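# Strap a hair tie around a charger and its wound cable

## Task

Get the hair tie around both the charger and its coiled cable, centred and kept well away from either end. Every loop of cable that was coiled on the charger at the start must still be coiled there at the finish, with no loose or dangling length, and the tie must press all loops against the charger's two wide faces. Finish with the charger resting on the desk, flat on one of its wide faces.

## Robot and tools

Robot: two six-joint arms, left_arm and right_arm, each ending in a two-finger gripper whose fingers can fold. The left base stands near scene (-0.041, +0.655, 0) m and the right near (+0.051, -0.537, 0) m, each turned slightly about z. Scene frame: origin at table height midway between the arms, +z up, +x out over the table, left_arm on +y. Each arm reports its hand pose and velocities in its own base frame. Fixed cameras and the table use the scene frame. Motion offsets use the axes of that arm's current Hand target. On the gripper, +z points along the fingers and the fingers close along y. end_effector_position is the spot between the pads when they are shut. Fingertips reach about 33 mm past it, or 9 mm when fully open.

The 18-number row, used by execute_actions and move: the left arm's dx, dy, dz, rx, ry, rz, gripper position, force_limit, speed, then the same nine for the right arm. Every value lies in [-1, 1], and all 18 are required even if one arm is idle. dx..rz are an offset from that arm's Hand target as it stood when the action or move began, not a pose. A value of 1.0 equals 0.6 m or 180 degrees, and rx, ry, rz make up one rotation vector. Sending the same offset twice moves the arm twice. Sending six zeros re-requests the current Hand target. The gripper numbers are absolute settings. position: +1 is 140 mm open, about -0.8 brings the pads together, and -1 closes until blocked. force_limit: -1 grips lightly (about 14 N), 0 about 40 N, +1 about 58 N. A faster speed grips harder still. speed: -1 is about 30 mm/s, 0 about 140, +1 about 250. Both force_limit and speed start at +1. To keep a gripper unchanged, repeat its last three numbers, since a 0 counts as a command.

execute_actions(actions, cameras): actions is a list of actions. Each action is up to 15 rows, one per 1/30 s step, and the last row repeats to fill the 15 steps. Every row is measured from the pose at the start of its action. An empty list returns all camera images and full status. cameras takes names, ["all"] or [].

move(target, speed, blend, stop_force, zero, blocking, cameras): drives each gripper in a straight line toward the offset row given in target, or through a list of up to 15 rows. Every row counts from the same starting Hand targets. speed is in m/s, 0.002 to 2, default 0.25, and turning is capped at twice that in rad/s. blend is a corner radius in metres. stop_force, 10 to 80 N, ends an arm's path once it meets that much resistance. Use it only slowly and with small values, never while the gripper is turning, and leave it out when backing away from contact. zero=false keeps the previous force baseline. blocking=false returns after 0.5 s while motion continues, and it cannot be combined with stop_force. Paths do not avoid obstacles. Steer around each arm's own base rather than close by it. The result adds a move: line giving the outcome (done, off_target, moving, held, fault) and any limits, such as paced (pose clipped) or held (steps withheld).

wait(seconds 0 to 10), stop() (brakes a running move), zoom_image(camera, region [x0,y0,x1,y1], at most 504x504 px; cam_high or either wrist camera), clear_fault(arm), finished_scene(scene number). Call finished_scene only once the goal holds with the robot let go.

Each step, the controller clips the commanded pose to within 70 mm and 16 degrees of the measured one. Hand target in the result is the pose after that clip. If the gripper settles short, send the missing distance again as an offset. Readings in results: end_effector_position in metres, quaternion in wxyz, joint torques, external joint torques (an outside push toward larger joint angles reads positive), and Flange force along the gripper axes. Held weight shows in these readings, and so does some error.

Gripping: command -1 and confirm object_status is 2. The codes are 0 moving, 1 blocked while opening, 2 blocked while closing, 3 reached the target or pads met, which does not confirm a hold. position_measured is in counts: 3 fully open, about 75 = 100 mm, 139 = 60 mm, 200 = 20 mm, 230 = pads touching. Grip with the outer quarter of the pads. Grips deeper toward the palm make the fingers fold, so narrow items slip and wide ones get squeezed too hard. Fingertips pushed into a surface also fold without much warning. To grip harder, raise force_limit and nudge position between -1 and -0.98. To grip softer, open and then close slowly.

Avoid: any arm stop. A torque fault happens at joint contact-torque limits (waist and shoulder 316, elbow 148, the three wrist joints 41.8 N m). A force fault happens at 144 N external force. Either needs clear_fault, and if the grip is pinning the arm, release it first. Arms are stiff, so even aiming a little beyond a firm contact can fault. Also avoid arm-to-arm contact, including one gripper closing on the other's fingers; a clearance check exists but is not reliable. Avoid hard impacts, dropping parts, releasing moving parts, and anything leaving the table. Avoid heavy twisting or leverage on a gripper. Avoid long stretched-out holds and pushing toward unreachable poses, which overheat motors (MOTOR HOT, then an OVER-TEMPERATURE FAULT brake lasting 30 to 60 s). Near the first joint's axis, small hand moves can swing the whole arm.

Cameras: cam_high, cam_low, cam_left_wrist, cam_right_wrist, each 672x504.

Each tool is called after ">>>" in YAML: its name, and indented under it one key for each argument.

## Session

>>> execute_actions:
  actions: []

Scene clock: 0.00 s.
left_arm: end_effector_position=(+0.7330, -0.0910, +0.1145) position_measured=3 object_status=3 end_effector_quat_wxyz=(+0.209, +0.747, -0.596, +0.209) | right_arm: end_effector_position=(+0.4647, +0.0025, +0.3546) position_measured=3 object_status=3 end_effector_quat_wxyz=(+0.355, +0.655, -0.230, +0.627)
Joint positions: left_arm=[0.085 0.438 1.753 -0.705 1.057 3.394] | right_arm=[0.701 -0.009 2.459 -1.608 1.588 3.843]
Joint velocities: within noise
Joint torques (N m): no reading
External joint torques (N m): no reading
Flange force (N): no reading
Hand target: left_arm +0.7330, -0.0910, +0.1145; +0.209, +0.747, -0.596, +0.209 | right_arm +0.4647, +0.0025, +0.3546; +0.355, +0.655, -0.230, +0.627
Tool commands: left_gripper/position=+1.0 left_gripper/force_limit=+1.0 left_gripper/speed=+1.0 right_gripper/position=+1.0 right_gripper/force_limit=+1.0 right_gripper/speed=+1.0

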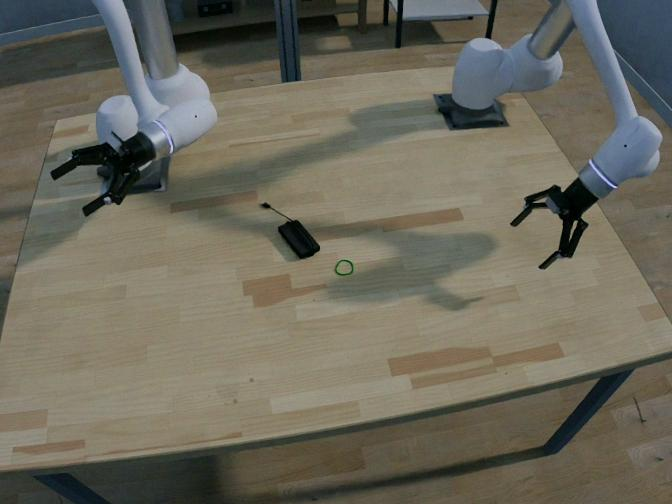

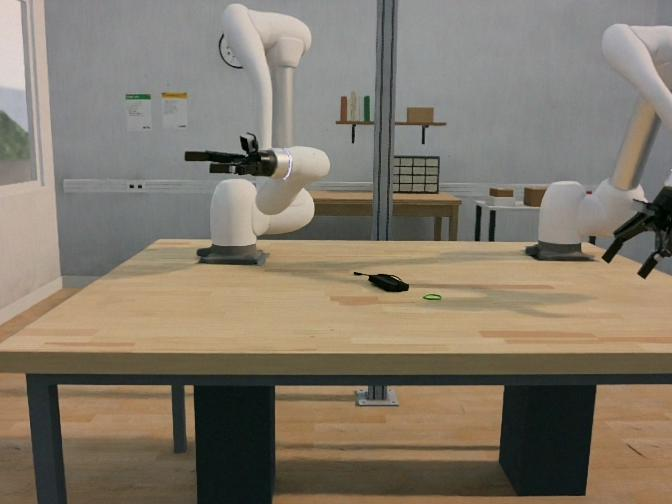

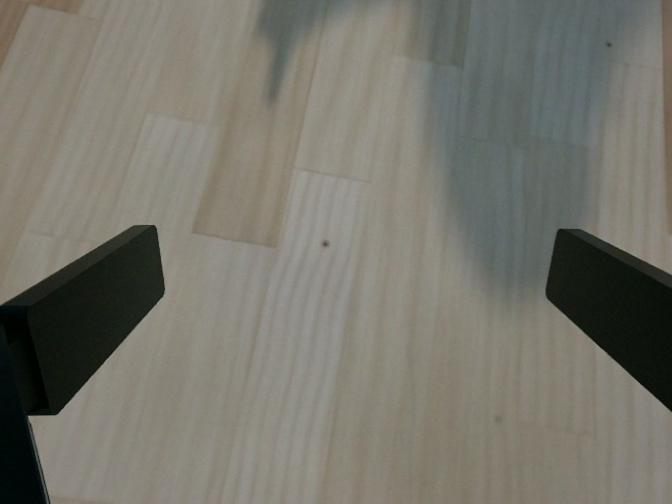

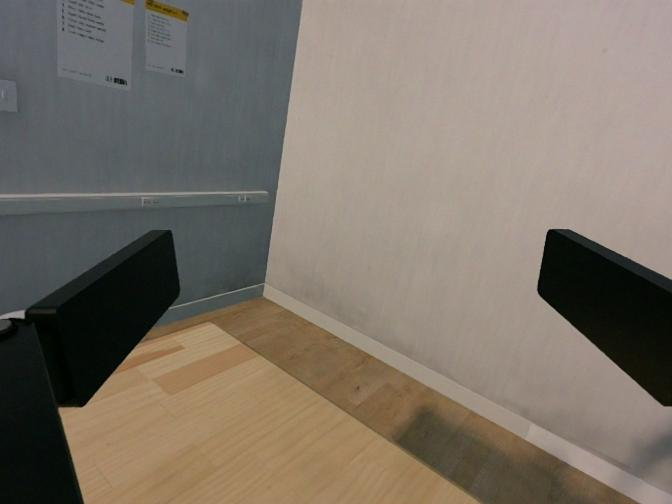

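>>> move:
  target: [0.685,0.352,0.258,0.004,-0.19,0.056,-0.4,0,0,0,0,0,0,0,0,0.05,0,0]
  cameras: ["all"]

Scene clock: 18.67 s.
left_arm: end_effector_position=(+0.6195, -0.5504, +0.2307) position_measured=179 object_status=3 end_effector_quat_wxyz=(+0.001, +0.722, -0.692, +0.001) | right_arm: end_effector_position=(+0.4647, +0.0025, +0.3546) position_measured=123 object_status=3 end_effector_quat_wxyz=(+0.355, +0.655, -0.230, +0.627)
Joint positions: left_arm=[-0.767 0.479 1.344 -0.003 1.316 2.333] | right_arm=[0.701 -0.009 2.459 -1.608 1.588 3.843]
Joint torques (N m): left_arm=[-0.06 -86.7 -41.77 4.7 -0.17 -0.06] | right_arm=[-1.95 -23.28 -22.46 -2.12 2.18 -0.07]
External joint torques (N m): left_arm=[0.03 -3.61 0.26 -0.49 0.12 0.06] | right_arm=[1.99 0.58 -0.96 0.27 -0.06 0.08]
Flange force (N): left_arm=[-4.5 4.5 -1.4] | right_arm=[0.2 -2.6 -6.4]
Hand target: left_arm +0.6195, -0.5505, +0.2307; +0.001, +0.722, -0.692, +0.001 | right_arm +0.4647, +0.0025, +0.3546; +0.355, +0.655, -0.230, +0.627
Off the commanded pose: left_arm 0.000 m, 0 deg | right_arm 0.000 m, 0 deg.
move: done

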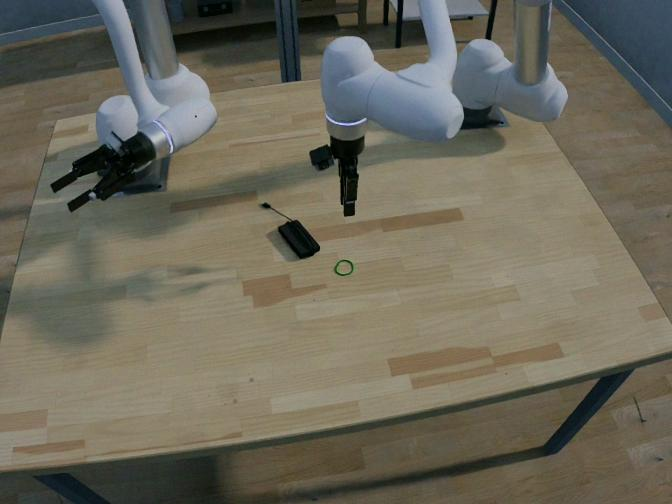

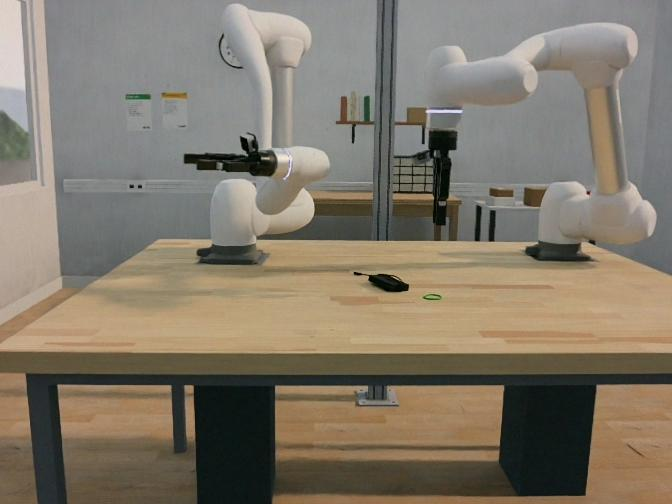

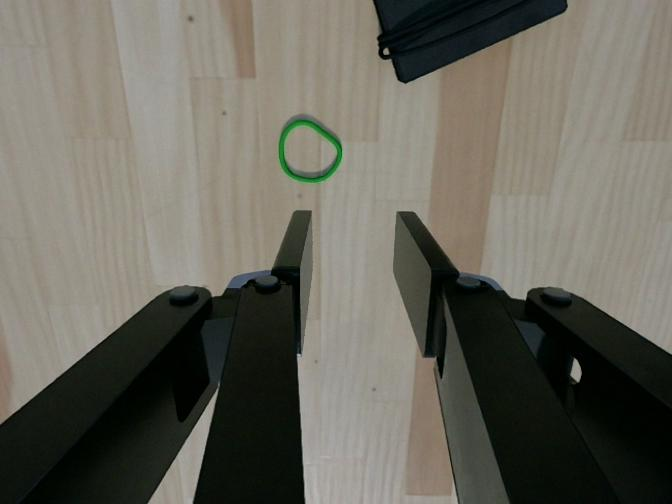

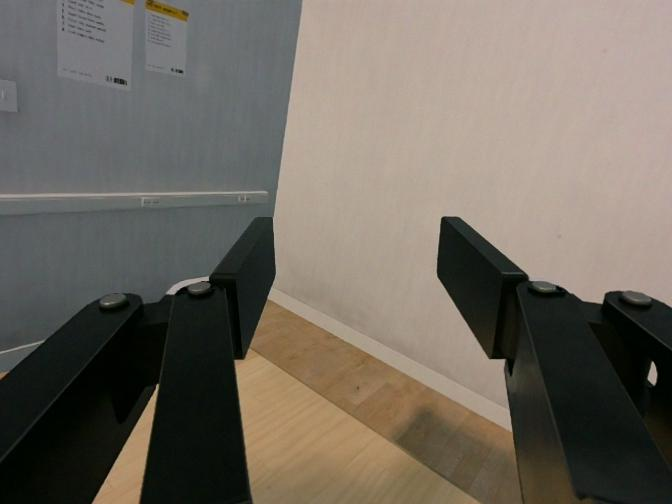

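>>> move:
  target:
    - [0.05,-0.092,0.25,0,0,0,-0.4,-0.3,-1,0,0,0,0,0,0,0.05,0,0]
    - [0.05,-0.092,0.3237,0,0,0,-0.4,-0.3,-1,0,0,0,0,0,0,0.05,0,0]
  speed: [0.25,0.08]
  cameras: ["cam_left_wrist"]

Scene clock: 29.10 s.
left_arm: end_effector_position=(+0.6758, -0.5789, +0.0365) position_measured=179 object_status=3 end_effector_quat_wxyz=(+0.001, +0.722, -0.692, +0.001) | right_arm: end_effector_position=(+0.4647, +0.0025, +0.3546) position_measured=123 object_status=3 end_effector_quat_wxyz=(+0.355, +0.655, -0.230, +0.627)
Joint positions: left_arm=[-0.746 0.69 1.368 -0.003 1.081 2.355] | right_arm=[0.701 -0.009 2.459 -1.608 1.588 3.843]
Joint torques (N m): left_arm=[-0.03 -97.14 -35.91 4.56 -0.48 -0.12] | right_arm=[-2.21 -22.81 -22.68 -2.16 2.15 -0.1]
External joint torques (N m): left_arm=[0.14 -8.23 -2.07 -0.71 0.44 0.11] | right_arm=[2.25 0.15 -0.75 0.31 -0.03 0.11]
Flange force (N): left_arm=[-4.3 4.2 -8.3] | right_arm=[0.6 -1.5 -7.1]
Hand target: left_arm +0.6758, -0.5788, +0.0365; +0.001, +0.722, -0.692, +0.001 | right_arm +0.4647, +0.0025, +0.3546; +0.355, +0.655, -0.230, +0.627
Off the commanded pose: left_arm 0.000 m, 0 deg | right_arm 0.000 m, 0 deg.
move: done
Images, in order (width x height): cam_left_wrist 672x504.

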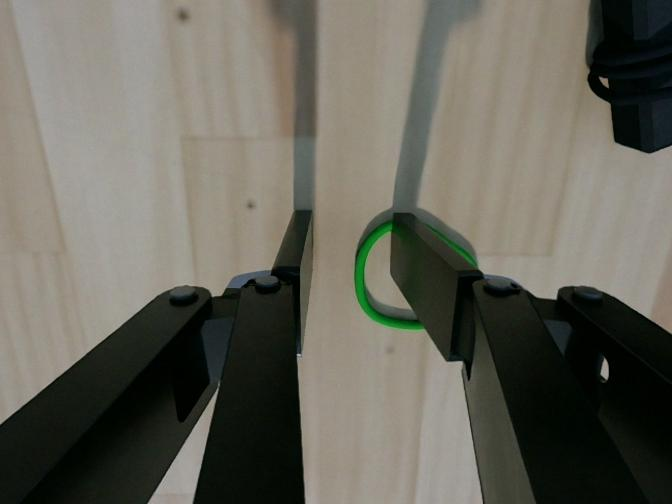

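>>> execute_actions:
  actions:
    - [[0,0,-0.003,0,0,0,-1,0,-1,0,0,0,0,0,0,0.05,0,0]]
    - [[0,0,0,0,0,0,-1,0,-1,0,0,0,0,0,0,0.05,0,0]]
    - [[0,0,0,0,0,0,-1,0,-1,0,0,0,0,0,0,0.05,0,0]]
    - [[0,0,0,0,0,0,-1,0,-1,0,0,0,0,0,0,0.05,0,0]]

>>> move:
  target: [0,0,-0.4,0,0,0,-1,0,-1,0,0,0,0,0,0,0.05,0,0]
  cameras: ["cam_left_wrist"]

Scene clock: 34.40 s.
left_arm: end_effector_position=(+0.6758, -0.5788, +0.0383) position_measured=228 object_status=2 end_effector_quat_wxyz=(+0.001, +0.722, -0.692, +0.001) | right_arm: end_effector_position=(+0.4647, +0.0025, +0.3546) position_measured=123 object_status=3 end_effector_quat_wxyz=(+0.355, +0.655, -0.230, +0.627)
Joint positions: left_arm=[-0.746 0.688 1.367 -0.003 1.084 2.355] | right_arm=[0.701 -0.009 2.459 -1.608 1.588 3.843]
Joint torques (N m): left_arm=[4.93 -77.83 -27.69 6.92 -1.76 -0.11] | right_arm=[-2.13 -22.73 -22.57 -2.08 2.18 -0.1]
External joint torques (N m): left_arm=[-5.1 -27.56 -10.37 -3.05 1.71 0.11] | right_arm=[2.12 0.37 -0.86 0.22 -0.07 0.11]
External joint torques at the end of the 1st action: left_arm=[-2.88 -22.94 -8.19 -2.44 1.78 0.13] | right_arm=[2.51 -0.02 -0.84 0.22 -0.05 0.1]
External joint torques at the end of the 2nd action: left_arm=[-4.59 -25.59 -9.65 -2.65 1.75 0.2] | right_arm=[1.94 0.85 -0.62 0.23 -0.05 0.1]
External joint torques at the end of the 3rd action: left_arm=[-5.72 -27.26 -10.3 -2.94 1.65 0.15] | right_arm=[2.2 0.12 -0.76 0.22 -0.11 0.13]
Flange force (N): left_arm=[-3.5 12.1 -30.2] | right_arm=[0.3 -2.1 -6.6]
Flange force at the end of the 1st action (N): left_arm=[-4.5 9.5 -25.4] | right_arm=[1.0 -1.3 -7.6]
Flange force at the end of the 2nd action (N): left_arm=[-3.2 10.8 -28.3] | right_arm=[-0.7 -2.7 -6.2]
Flange force at the end of the 3rd action (N): left_arm=[-2.9 12.4 -29.9] | right_arm=[0.6 -1.5 -6.6]
Hand target: left_arm +0.6758, -0.5788, +0.0383; +0.001, +0.722, -0.692, +0.001 | right_arm +0.4647, +0.0025, +0.3546; +0.355, +0.655, -0.230, +0.627
Off the commanded pose: left_arm 0.000 m, 0 deg | right_arm 0.000 m, 0 deg.
Step readings (end_effector_position of left_arm | right_arm; steps 1 to 15: 1st action; 16 to 30: 2nd action; 31 to 45: 3rd action; 46 to 60: 4th action):
0: (+0.6758, -0.5788, +0.0365) | (+0.4647, +0.0025, +0.3546)
1: (+0.6758, -0.5788, +0.0366) | (+0.4647, +0.0025, +0.3546)
2: (+0.6758, -0.5788, +0.0372) | (+0.4647, +0.0025, +0.3546)
4: (+0.6759, -0.5789, +0.0383) | (+0.4647, +0.0025, +0.3546)
8: (+0.6758, -0.5788, +0.0384) | (+0.4647, +0.0025, +0.3546)
15: (+0.6758, -0.5788, +0.0384) | (+0.4647, +0.0025, +0.3546)
16: (+0.6758, -0.5788, +0.0384) | (+0.4647, +0.0025, +0.3546)
17: (+0.6758, -0.5788, +0.0384) | (+0.4647, +0.0025, +0.3546)
19: (+0.6758, -0.5788, +0.0384) | (+0.4647, +0.0025, +0.3546)
23: (+0.6758, -0.5788, +0.0384) | (+0.4647, +0.0025, +0.3546)
30: (+0.6758, -0.5788, +0.0384) | (+0.4647, +0.0025, +0.3546)
31: (+0.6758, -0.5788, +0.0384) | (+0.4647, +0.0025, +0.3546)
32: (+0.6758, -0.5788, +0.0384) | (+0.4647, +0.0025, +0.3546)
34: (+0.6758, -0.5788, +0.0384) | (+0.4647, +0.0025, +0.3546)
38: (+0.6758, -0.5789, +0.0384) | (+0.4647, +0.0025, +0.3546)
45: (+0.6758, -0.5789, +0.0384) | (+0.4647, +0.0025, +0.3546)
46: (+0.6758, -0.5789, +0.0384) | (+0.4647, +0.0025, +0.3546)
47: (+0.6758, -0.5789, +0.0384) | (+0.4647, +0.0025, +0.3546)
49: (+0.6758, -0.5789, +0.0384) | (+0.4647, +0.0025, +0.3546)
53: (+0.6758, -0.5789, +0.0384) | (+0.4647, +0.0025, +0.3546)
60: (+0.6758, -0.5788, +0.0383) | (+0.4647, +0.0025, +0.3546)

Scene clock: 35.73 s.
left_arm: end_effector_position=(+0.6759, -0.5779, +0.2783) position_measured=228 object_status=2 end_effector_quat_wxyz=(+0.001, +0.722, -0.692, +0.001) | right_arm: end_effector_position=(+0.4647, +0.0025, +0.3546) position_measured=123 object_status=3 end_effector_quat_wxyz=(+0.355, +0.655, -0.230, +0.627)
Joint positions: left_arm=[-0.745 0.566 1.121 -0.003 1.452 2.355] | right_arm=[0.701 -0.009 2.459 -1.608 1.588 3.843]
Joint torques (N m): left_arm=[-1.33 -95.25 -42.47 4.84 -0.13 -0.15] | right_arm=[-2.2 -22.64 -22.79 -2.1 2.21 -0.12]
External joint torques (N m): left_arm=[1.62 -4.28 -0.15 -0.49 0.09 0.15] | right_arm=[2.19 0.27 -0.62 0.25 -0.1 0.12]
Flange force (N): left_arm=[-6.2 3.8 -1.3] | right_arm=[0.2 -1.6 -6.7]
Hand target: left_arm +0.6759, -0.5780, +0.2783; +0.001, +0.722, -0.692, +0.001 | right_arm +0.4647, +0.0025, +0.3546; +0.355, +0.655, -0.230, +0.627
Off the commanded pose: left_arm 0.000 m, 0 deg | right_arm 0.000 m, 0 deg.
move: done
Images, in order (width x height): cam_left_wrist 672x504.

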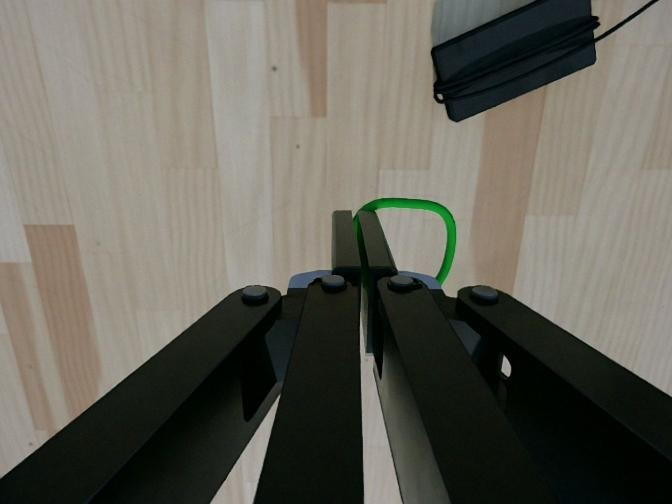

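>>> move:
  target: [-0.085,0.267,-0.037,0,0.5,0,-1,0,-1,0,0,0,0.27,-0.446,-0.179,0.05,0,0]
  cameras: ["cam_left_wrist","cam_low"]

>>> zoom_image:
  camera: "cam_low"
  region: [360, 140, 560, 290]

Scene clock: 47.87 s.
left_arm: end_effector_position=(+0.5137, -0.5336, +0.3004) position_measured=228 object_status=2 end_effector_quat_wxyz=(+0.490, +0.510, -0.488, +0.511) | right_arm: end_effector_position=(+0.4647, +0.0025, +0.3546) position_measured=123 object_status=3 end_effector_quat_wxyz=(-0.001, +1.000, +0.028, +0.001)
Joint positions: left_arm=[-0.447 0.32 2.162 -1.971 1.282 4.112] | right_arm=[-0.071 -0.147 1.859 0.002 1.428 1.443]
Joint torques (N m): left_arm=[-0.66 -55.87 -24.79 -2.37 2.12 -0.07] | right_arm=[-2.38 -26.66 -40.42 4.27 -0.01 -0.1]
External joint torques (N m): left_arm=[0.62 -2.17 0.3 -0.24 0.23 0.07] | right_arm=[2.34 0.49 -0.94 -0.02 -0.05 0.1]
Flange force (N): left_arm=[2.7 2.5 -2.2] | right_arm=[2.8 -5.1 -1.3]
Hand target: left_arm +0.5137, -0.5336, +0.3004; +0.490, +0.510, -0.488, +0.511 | right_arm +0.4647, +0.0025, +0.3546; -0.001, +1.000, +0.028, +0.001
Off the commanded pose: left_arm 0.000 m, 0 deg | right_arm 0.000 m, 0 deg.
move: done
Images, in order (width x height): cam_low 672x504, cam_left_wrist 672x504.

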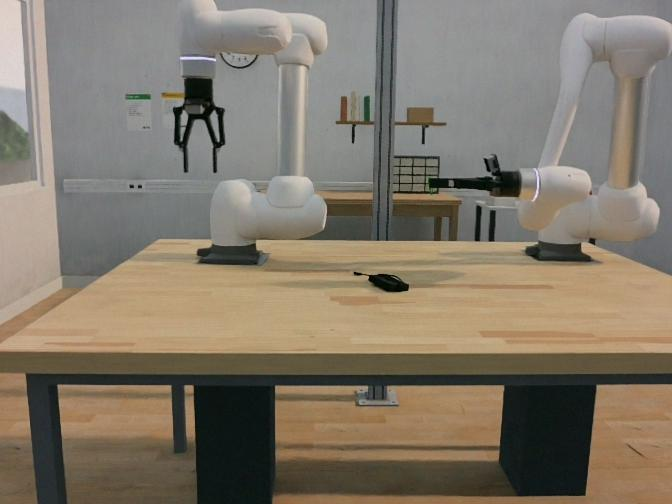

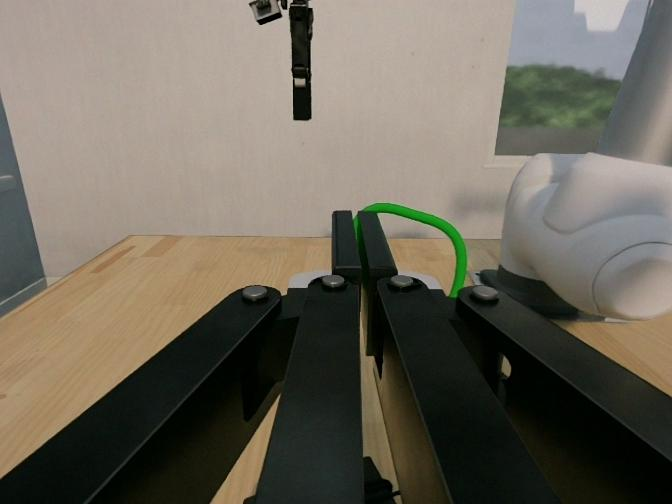

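Scaled by 2.520.

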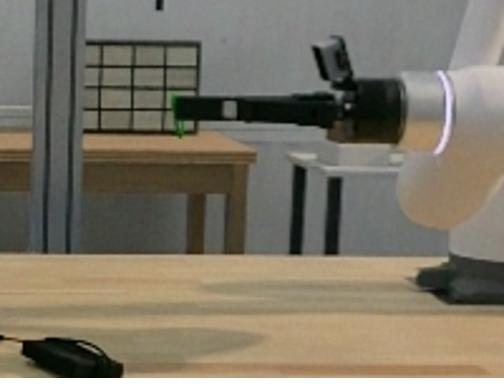

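>>> move:
  target: [0,0,0,0,0,0,-1,0,-1,-0.159,-0.8,-0.16,0,0,0,-0.5,0,0]

>>> move:
  target:
    - [0,0,0,0,0,0,-1,0,-1,0,-0.25,0,0,0,0,-0.5,0,0]
    - [0,0,0,0,0,0,-1,0,-1,0,-0.25,0.1,0,0,0,-0.5,0,0]
  cameras: ["all"]

Scene clock: 58.63 s.
left_arm: end_effector_position=(+0.5137, -0.5336, +0.3004) position_measured=228 object_status=2 end_effector_quat_wxyz=(+0.490, +0.510, -0.488, +0.511) | right_arm: end_effector_position=(+0.3423, +0.4760, +0.4515) position_measured=192 object_status=3 end_effector_quat_wxyz=(-0.001, +1.000, +0.028, +0.001)
Joint positions: left_arm=[-0.447 0.32 2.162 -1.971 1.282 4.112] | right_arm=[0.889 0.041 1.508 0 1.59 2.403]
Joint torques (N m): left_arm=[-0.84 -55.41 -24.8 -2.3 2.15 -0.05] | right_arm=[-1.58 -48.12 -40.87 4.26 0.07 -0.08]
External joint torques (N m): left_arm=[0.89 -2.54 0.22 -0.31 0.19 0.05] | right_arm=[1.57 2.3 -0.87 -0.02 -0.12 0.08]
Flange force (N): left_arm=[3.4 2.6 -2.6] | right_arm=[1.2 -5.9 -1.4]
Hand target: left_arm +0.5137, -0.5336, +0.3004; +0.490, +0.510, -0.488, +0.511 | right_arm +0.3422, +0.4761, +0.4514; -0.001, +1.000, +0.028, +0.001
Off the commanded pose: left_arm 0.000 m, 0 deg | right_arm 0.000 m, 0 deg.
move: done

Scene clock: 60.13 s.
left_arm: end_effector_position=(+0.5137, -0.5336, +0.3004) position_measured=228 object_status=2 end_effector_quat_wxyz=(+0.490, +0.510, -0.488, +0.511) | right_arm: end_effector_position=(+0.3339, +0.6260, +0.3918) position_measured=192 object_status=3 end_effector_quat_wxyz=(-0.001, +1.000, +0.028, +0.001)
Joint positions: left_arm=[-0.447 0.32 2.162 -1.971 1.282 4.112] | right_arm=[1.032 0.244 1.381 0 1.515 2.547]
Joint torques (N m): left_arm=[-1.01 -55.79 -24.71 -2.3 2.09 -0.13] | right_arm=[-2.46 -69.52 -40.64 4.2 0.05 -0.01]
External joint torques (N m): left_arm=[1 -2.08 0.31 -0.29 0.26 0.13] | right_arm=[2.37 3.52 -0.94 0.02 -0.09 0.01]
Flange force (N): left_arm=[2.4 2.2 -2.8] | right_arm=[1.2 -8.5 -1.1]
Hand target: left_arm +0.5137, -0.5336, +0.3004; +0.490, +0.510, -0.488, +0.511 | right_arm +0.3339, +0.6260, +0.3918; -0.001, +1.000, +0.028, +0.001
Off the commanded pose: left_arm 0.000 m, 0 deg | right_arm 0.000 m, 0 deg.
move: done

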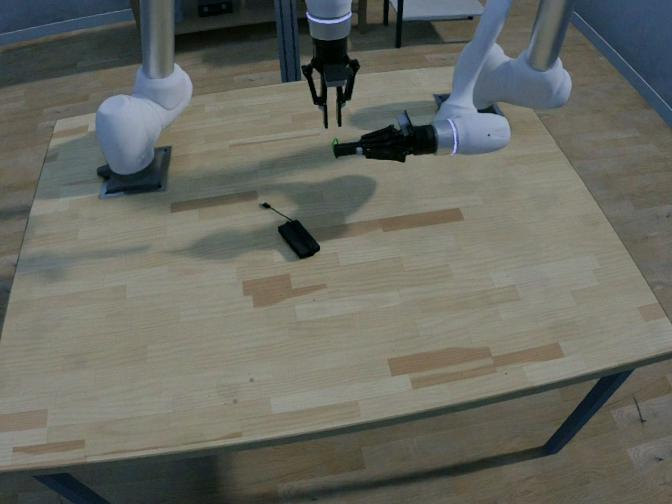

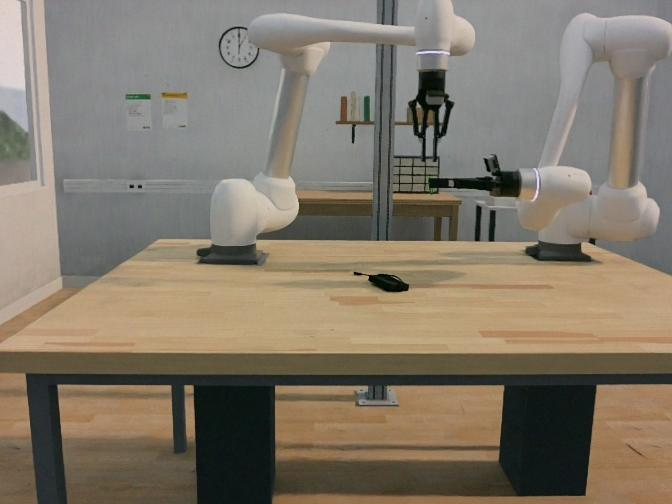

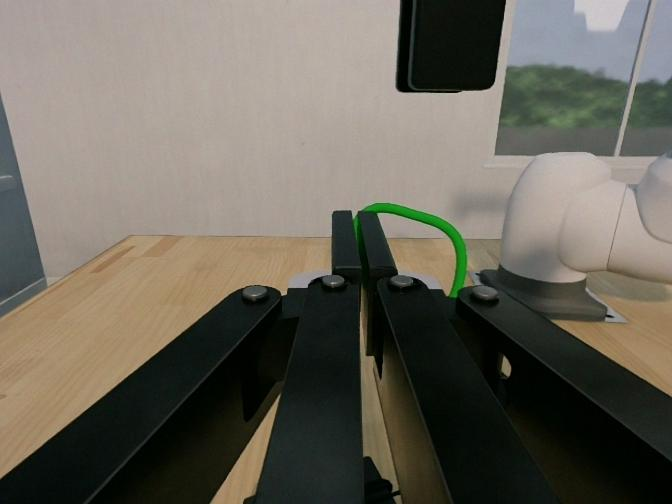

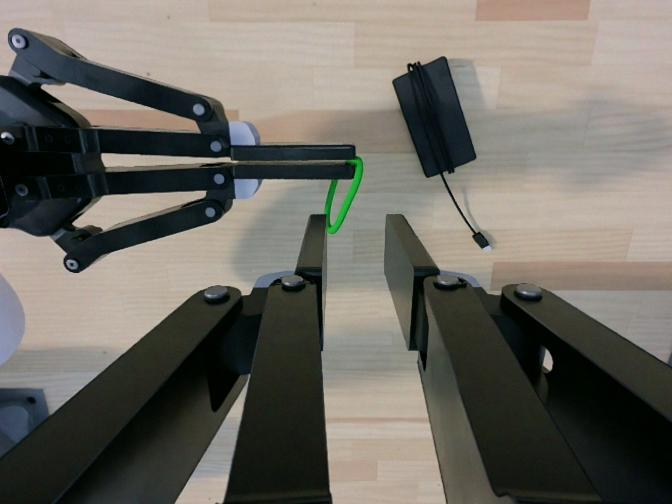

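>>> move:
  target: [0,0,0,0,0,0,-1,0,-1,0.016,-0.012,0.091,0,0,0,-0.5,0,0]
  speed: 0.08
  cameras: ["cam_left_wrist","cam_right_wrist"]

Scene clock: 64.97 s.
left_arm: end_effector_position=(+0.5138, -0.5336, +0.3004) position_measured=228 object_status=2 end_effector_quat_wxyz=(+0.490, +0.510, -0.488, +0.511) | right_arm: end_effector_position=(+0.3431, +0.6338, +0.3371) position_measured=192 object_status=3 end_effector_quat_wxyz=(-0.001, +1.000, +0.028, +0.001)
Joint positions: left_arm=[-0.447 0.32 2.162 -1.971 1.282 4.112] | right_arm=[1.027 0.271 1.444 0 1.424 2.541]
Joint torques (N m): left_arm=[-8.82 -60.7 -19.2 2.06 6.21 0.12] | right_arm=[-14.91 -68.87 -41.3 -1.85 -2.09 0.24]
External joint torques (N m): left_arm=[8.81 2.82 -5.34 -4.66 -3.85 -0.12] | right_arm=[14.92 0.05 -0.05 6.06 2.04 -0.24]
Flange force (N): left_arm=[-0.9 -14.7 1.2] | right_arm=[-16.2 -12.5 -3.6]
Hand target: left_arm +0.5137, -0.5336, +0.3004; +0.490, +0.510, -0.488, +0.511 | right_arm +0.3431, +0.6338, +0.3372; -0.001, +1.000, +0.028, +0.001
Off the commanded pose: left_arm 0.000 m, 0 deg | right_arm 0.000 m, 0 deg.
move: done
Images, in order (width x height): cam_left_wrist 672x504, cam_right_wrist 672x504.

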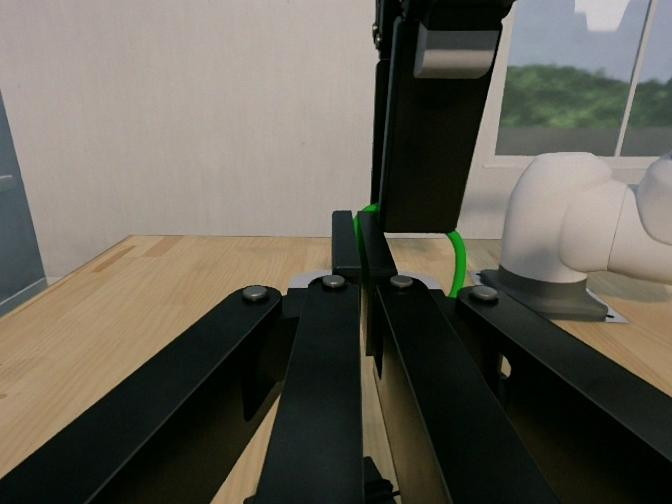

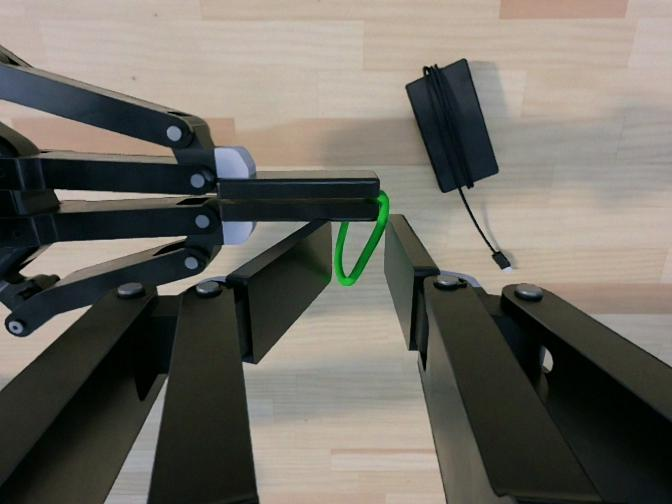

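>>> move:
  target: [0,0,0,0,0,0,-1,0,-1,-0.016,0,0,0,0,0,-0.5,0,0]
  speed: 0.08

>>> execute_actions:
  actions:
    - [[0,0,0,0,0,0,-1,0,-1,0,0,0,0,0,0,-1,0,-1]]
    - [[0,0,0,0,0,0,-1,0,-1,0,0,0,0,0,0,-1,0,-1]]
    - [[0,0,0,0,0,0,-1,0,-1,0,0,0,0,0,0,-1,0,-1]]
  cameras: ["cam_left_wrist","cam_right_wrist"]

Scene clock: 69.87 s.
left_arm: end_effector_position=(+0.5137, -0.5336, +0.3004) position_measured=228 object_status=2 end_effector_quat_wxyz=(+0.490, +0.509, -0.488, +0.511) | right_arm: end_effector_position=(+0.3336, +0.6333, +0.3372) position_measured=192 object_status=3 end_effector_quat_wxyz=(-0.001, +1.000, +0.028, +0.001)
Joint positions: left_arm=[-0.447 0.32 2.162 -1.971 1.282 4.112] | right_arm=[1.038 0.263 1.454 0 1.422 2.552]
Joint torques (N m): left_arm=[-1.13 -56.03 -24.61 -2.45 2.07 -0.11] | right_arm=[-2.46 -70.46 -40.22 4.22 0.13 -0.09]
External joint torques (N m): left_arm=[1.13 -1.93 -0.02 -0.16 0.28 0.11] | right_arm=[2.42 2.92 -0.97 -0.04 -0.17 0.09]
Flange force (N): left_arm=[2.5 1.2 -2.8] | right_arm=[0.5 -7.6 -0.4]
Hand target: left_arm +0.5137, -0.5336, +0.3004; +0.490, +0.510, -0.488, +0.511 | right_arm +0.3335, +0.6333, +0.3372; -0.001, +1.000, +0.028, +0.001
Off the commanded pose: left_arm 0.000 m, 0 deg | right_arm 0.000 m, 0 deg.
move: done

Scene clock: 71.57 s.
left_arm: end_effector_position=(+0.5137, -0.5336, +0.3004) position_measured=228 object_status=2 end_effector_quat_wxyz=(+0.490, +0.510, -0.488, +0.511) | right_arm: end_effector_position=(+0.3335, +0.6333, +0.3372) position_measured=228 object_status=2 end_effector_quat_wxyz=(-0.001, +1.000, +0.028, +0.001)
Joint positions: left_arm=[-0.447 0.32 2.162 -1.971 1.282 4.112] | right_arm=[1.038 0.263 1.454 0 1.422 2.552]
Joint torques (N m): left_arm=[-0.86 -55.71 -24.9 -2.22 2.12 -0.16] | right_arm=[-2.13 -71.03 -40.5 4.24 -0.02 -0.08]
External joint torques (N m): left_arm=[0.94 -2.24 0.31 -0.39 0.23 0.16] | right_arm=[2.04 3.6 -0.67 -0.05 -0.03 0.08]
External joint torques at the end of the 1st action: left_arm=[1.18 -1.93 0.36 -0.28 0.2 0.05] | right_arm=[2.51 2.85 -0.92 -0.11 -0.05 0.12]
External joint torques at the end of the 2nd action: left_arm=[0.59 -1.68 0.21 -0.25 0.24 0.08] | right_arm=[1.93 2.31 -1.07 0.02 -0.07 0.14]
Flange force (N): left_arm=[2.6 2.6 -2.6] | right_arm=[1.2 -7.8 -0.1]
Flange force at the end of the 1st action (N): left_arm=[2.4 1.9 -3.0] | right_arm=[0.3 -7.6 -0.6]
Flange force at the end of the 2nd action (N): left_arm=[2.0 1.9 -1.8] | right_arm=[0.6 -6.7 -0.9]
Hand target: left_arm +0.5137, -0.5336, +0.3004; +0.490, +0.510, -0.488, +0.511 | right_arm +0.3335, +0.6333, +0.3372; -0.001, +1.000, +0.028, +0.001
Off the commanded pose: left_arm 0.000 m, 0 deg | right_arm 0.000 m, 0 deg.
Step readings (end_effector_position of left_arm | right_arm; steps 1 to 15: 1st action; 16 to 30: 2nd action; 31 to 45: 3rd action):
0: (+0.5137, -0.5336, +0.3004) | (+0.3336, +0.6333, +0.3372)
1: (+0.5137, -0.5336, +0.3004) | (+0.3336, +0.6333, +0.3372)
2: (+0.5137, -0.5336, +0.3004) | (+0.3336, +0.6333, +0.3372)
4: (+0.5137, -0.5336, +0.3004) | (+0.3335, +0.6333, +0.3372)
8: (+0.5137, -0.5336, +0.3004) | (+0.3335, +0.6333, +0.3372)
15: (+0.5137, -0.5336, +0.3004) | (+0.3335, +0.6333, +0.3372)
16: (+0.5137, -0.5336, +0.3004) | (+0.3335, +0.6333, +0.3372)
17: (+0.5137, -0.5336, +0.3004) | (+0.3335, +0.6333, +0.3372)
19: (+0.5137, -0.5336, +0.3004) | (+0.3335, +0.6333, +0.3372)
23: (+0.5137, -0.5336, +0.3004) | (+0.3335, +0.6333, +0.3372)
30: (+0.5137, -0.5336, +0.3004) | (+0.3335, +0.6333, +0.3372)
31: (+0.5137, -0.5336, +0.3004) | (+0.3335, +0.6333, +0.3372)
32: (+0.5137, -0.5336, +0.3004) | (+0.3335, +0.6333, +0.3372)
34: (+0.5137, -0.5336, +0.3004) | (+0.3335, +0.6333, +0.3372)
38: (+0.5137, -0.5336, +0.3004) | (+0.3335, +0.6333, +0.3372)
45: (+0.5137, -0.5336, +0.3004) | (+0.3335, +0.6333, +0.3372)
Images, in order (width x height): cam_left_wrist 672x504, cam_right_wrist 672x504.

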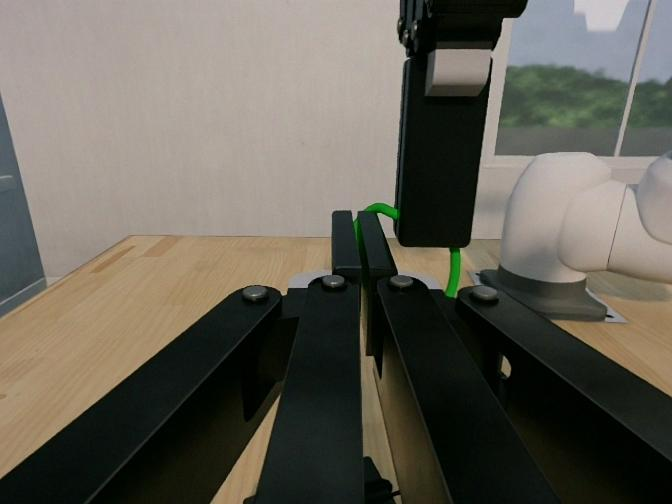

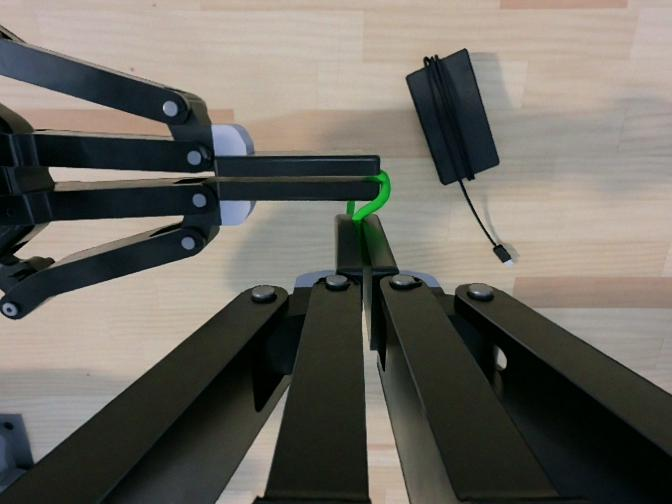

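>>> execute_actions:
  actions:
    - [[0,0,0,0,0,0,-0.7,0,-1,0,0,0,0,0,0,-1,0,-1]]
    - [[0,0,0,0,0,0,-0.7,0,-1,0,0,0,0,0,0,-1,0,-1]]

>>> move:
  target: [0,0,-0.12,0,0,0,-0.7,0,-1,0,0,0,0,0,0,-1,0,-1]
  speed: 0.1
  cameras: ["cam_left_wrist","cam_right_wrist"]

Scene clock: 75.63 s.
left_arm: end_effector_position=(+0.5137, -0.5336, +0.3004) position_measured=217 object_status=3 end_effector_quat_wxyz=(+0.490, +0.510, -0.488, +0.511) | right_arm: end_effector_position=(+0.3335, +0.6333, +0.3372) position_measured=228 object_status=2 end_effector_quat_wxyz=(-0.001, +1.000, +0.028, +0.001)
Joint positions: left_arm=[-0.447 0.32 2.162 -1.971 1.282 4.112] | right_arm=[1.038 0.263 1.454 0 1.422 2.552]
Joint torques (N m): left_arm=[-0.51 -56.16 -24.62 -2.29 2.22 -0.13] | right_arm=[-2.27 -70.97 -40.53 4.16 0 -0.09]
External joint torques (N m): left_arm=[0.38 -1.54 0.01 -0.32 0.12 0.13] | right_arm=[2.3 2.93 -0.79 0.04 -0.04 0.09]
External joint torques at the end of the 1st action: left_arm=[0.78 -2.2 -0.11 -0.38 0.19 0.09] | right_arm=[1.97 3.32 -0.66 -0.01 -0.08 0.06]
Flange force (N): left_arm=[1.8 1.7 -1.1] | right_arm=[0.5 -7.3 -0.4]
Flange force at the end of the 1st action (N): left_arm=[2.9 1.9 -2.0] | right_arm=[1.1 -7.3 0.0]
Hand target: left_arm +0.5137, -0.5336, +0.3004; +0.490, +0.510, -0.488, +0.511 | right_arm +0.3335, +0.6333, +0.3372; -0.001, +1.000, +0.028, +0.001
Off the commanded pose: left_arm 0.000 m, 0 deg | right_arm 0.000 m, 0 deg.
Step readings (end_effector_position of left_arm | right_arm; steps 1 to 15: 1st action; 16 to 30: 2nd action):
0: (+0.5137, -0.5336, +0.3004) | (+0.3335, +0.6333, +0.3372)
1: (+0.5137, -0.5336, +0.3004) | (+0.3335, +0.6333, +0.3372)
2: (+0.5137, -0.5336, +0.3004) | (+0.3335, +0.6333, +0.3372)
4: (+0.5137, -0.5336, +0.3004) | (+0.3335, +0.6333, +0.3372)
8: (+0.5137, -0.5336, +0.3004) | (+0.3335, +0.6333, +0.3372)
15: (+0.5137, -0.5336, +0.3004) | (+0.3335, +0.6333, +0.3372)
16: (+0.5137, -0.5336, +0.3004) | (+0.3335, +0.6333, +0.3372)
17: (+0.5137, -0.5336, +0.3004) | (+0.3335, +0.6333, +0.3372)
19: (+0.5137, -0.5336, +0.3004) | (+0.3335, +0.6333, +0.3372)
23: (+0.5137, -0.5336, +0.3004) | (+0.3335, +0.6333, +0.3372)
30: (+0.5137, -0.5336, +0.3004) | (+0.3335, +0.6333, +0.3372)

Scene clock: 76.63 s.
left_arm: end_effector_position=(+0.5107, -0.4617, +0.3002) position_measured=217 object_status=3 end_effector_quat_wxyz=(+0.490, +0.510, -0.488, +0.511) | right_arm: end_effector_position=(+0.3335, +0.6333, +0.3372) position_measured=228 object_status=2 end_effector_quat_wxyz=(-0.001, +1.000, +0.028, +0.001)
Joint positions: left_arm=[-0.322 0.29 2.209 -1.869 1.359 4.102] | right_arm=[1.038 0.263 1.454 0 1.422 2.552]
Joint torques (N m): left_arm=[-1 -51.88 -23.54 -2.09 2.14 -0.03] | right_arm=[-1.98 -70.7 -40.52 4.23 0.03 -0.16]
External joint torques (N m): left_arm=[1.01 -1.85 0.14 -0.28 0.19 0.02] | right_arm=[1.99 2.47 -0.87 -0.02 -0.07 0.16]
Flange force (N): left_arm=[2.6 1.9 -2.3] | right_arm=[0.5 -6.6 -0.6]
Hand target: left_arm +0.5107, -0.4617, +0.3001; +0.490, +0.510, -0.488, +0.511 | right_arm +0.3335, +0.6333, +0.3372; -0.001, +1.000, +0.028, +0.001
Off the commanded pose: left_arm 0.000 m, 0 deg | right_arm 0.000 m, 0 deg.
move: done
Images, in order (width x height): cam_left_wrist 672x504, cam_right_wrist 672x504.

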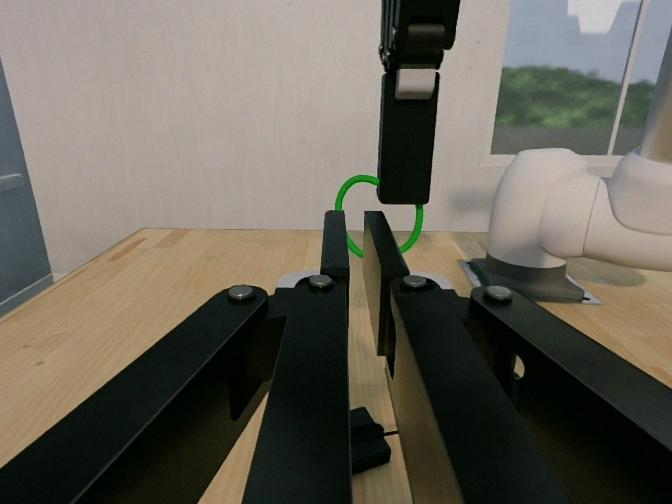

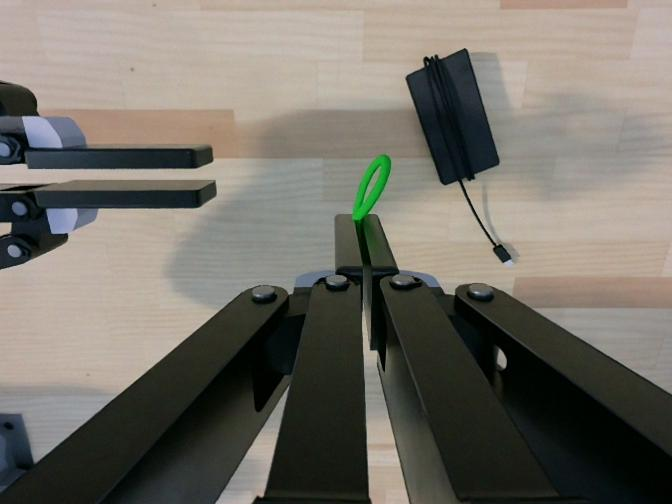

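>>> move:
  target:
    - [-0.017,0.033,0,0,0,0.5,-1,0,0,0,0,0,0,0,0,-1,0,-1]
  speed: 0.4
  cameras: ["all"]

>>> zoom_image:
  camera: "cam_low"
  region: [380, 140, 500, 240]

Scene clock: 100.37 s.
left_arm: end_effector_position=(+0.4909, -0.4626, +0.2900) position_measured=234 object_status=3 end_effector_quat_wxyz=(+0.015, -0.015, +0.706, -0.708) | right_arm: end_effector_position=(+0.3335, +0.6333, +0.3372) position_measured=228 object_status=2 end_effector_quat_wxyz=(-0.001, +1.000, +0.028, +0.001)
Joint positions: left_arm=[-0.337 0.284 2.249 -1.888 1.361 5.709] | right_arm=[1.038 0.263 1.454 0 1.422 2.552]
Joint torques (N m): left_arm=[-0.08 -50.75 -22.21 -2.02 2.1 -0.15] | right_arm=[-1.87 -70.98 -40.55 4.24 0.03 -0.1]
External joint torques (N m): left_arm=[0.07 -1.14 0.03 -0.29 0.29 0.1] | right_arm=[1.89 2.51 -0.91 -0.03 -0.06 0.1]
Flange force (N): left_arm=[1.5 -1.4 -0.4] | right_arm=[0.7 -6.6 -0.7]
Hand target: left_arm +0.4909, -0.4626, +0.2900; +0.015, -0.015, +0.706, -0.708 | right_arm +0.3335, +0.6333, +0.3372; -0.001, +1.000, +0.028, +0.001
Off the commanded pose: left_arm 0.000 m, 0 deg | right_arm 0.000 m, 0 deg.
move: done

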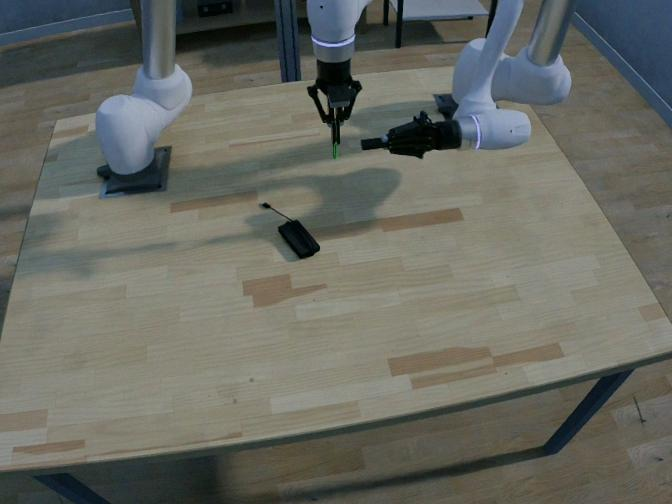

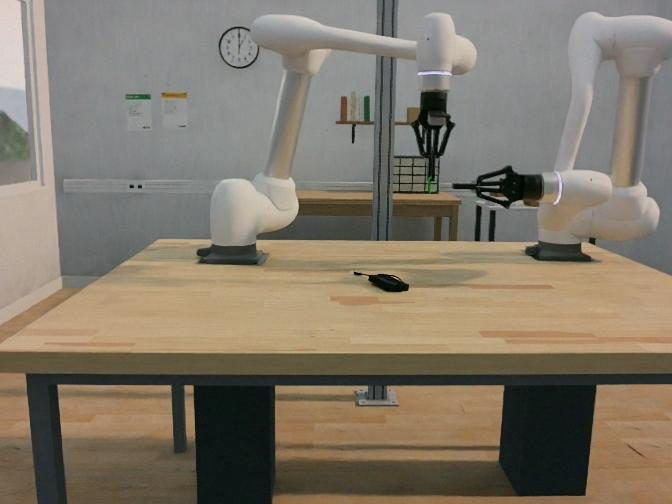

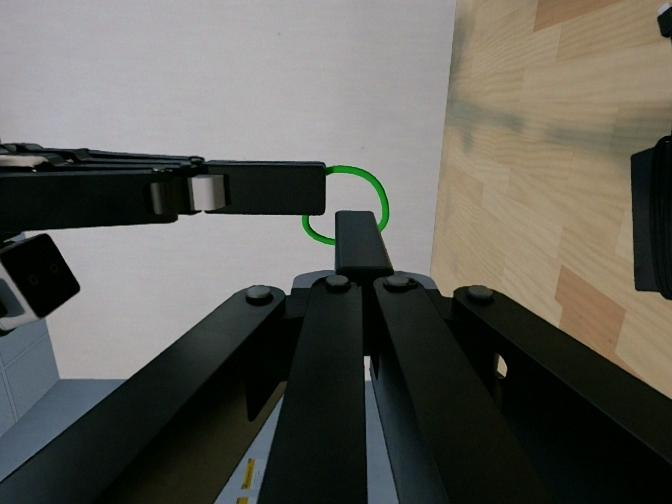

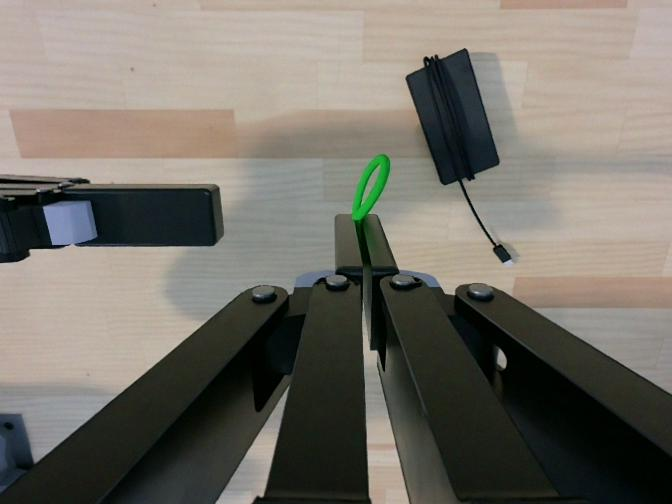

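Scaled by 4.200.

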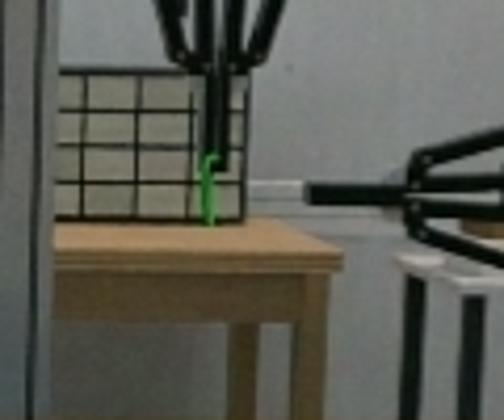

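>>> move:
  target:
    - [0.0075,0.0075,0.0,0,0,0,-1,0,0,0,0,0,0,0,0,-1,0,-1]
    - [0.0075,0.0075,0.145,0,0,0,-1,0,0,0,0,0,0,0,0,-1,0,-1]
  speed: [0.2,0.06]
  cameras: ["cam_left_wrist","cam_right_wrist","cam_low"]

>>> zoom_image:
  camera: "cam_low"
  region: [380, 140, 500, 240]

Scene clock: 106.67 s.
left_arm: end_effector_position=(+0.4900, -0.5497, +0.2858) position_measured=234 object_status=3 end_effector_quat_wxyz=(+0.015, -0.015, +0.706, -0.708) | right_arm: end_effector_position=(+0.3335, +0.6333, +0.3372) position_measured=228 object_status=2 end_effector_quat_wxyz=(-0.001, +1.000, +0.028, +0.001)
Joint positions: left_arm=[-0.494 0.325 2.198 -2.024 1.273 5.734] | right_arm=[1.038 0.263 1.454 0 1.422 2.552]
Joint torques (N m): left_arm=[-1.04 -54.88 -23.33 -2.13 2.12 -0.08] | right_arm=[-2.42 -70.82 -40.47 4.14 0.06 -0.05]
External joint torques (N m): left_arm=[1.06 -2.19 0.02 -0.44 0.3 0.03] | right_arm=[2.36 3.13 -0.77 0.05 -0.11 0.05]
Flange force (N): left_arm=[1.7 -3.0 -2.6] | right_arm=[0.6 -7.5 -0.2]
Hand target: left_arm +0.4900, -0.5497, +0.2858; +0.015, -0.015, +0.706, -0.708 | right_arm +0.3335, +0.6333, +0.3372; -0.001, +1.000, +0.028, +0.001
Off the commanded pose: left_arm 0.000 m, 0 deg | right_arm 0.000 m, 0 deg.
move: done
Images, in order (width x height): cam_low 672x504, cam_left_wrist 672x504, cam_right_wrist 672x504.

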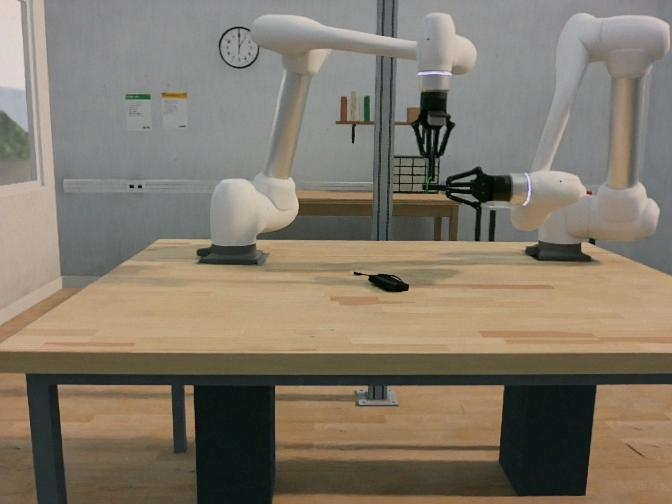

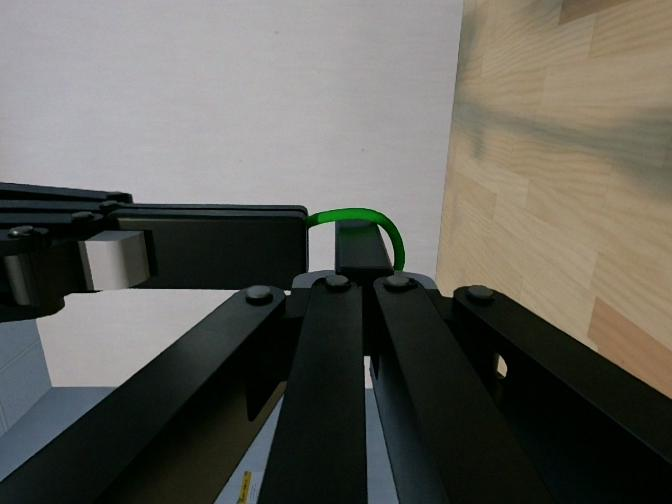

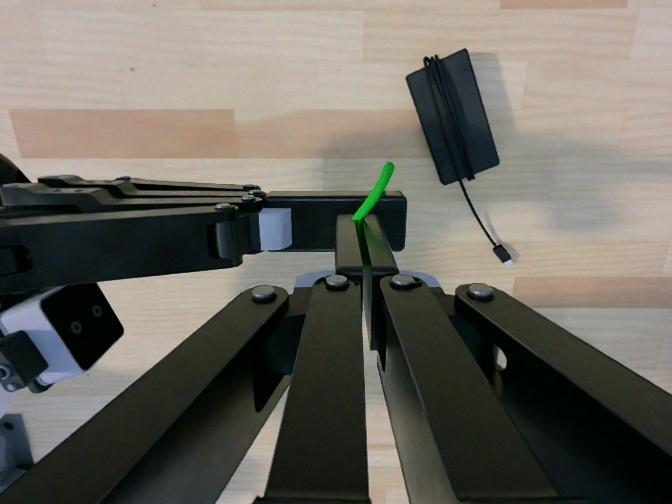

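Scaled by 4.200.

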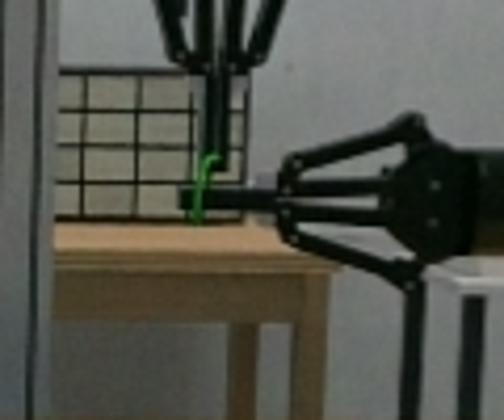

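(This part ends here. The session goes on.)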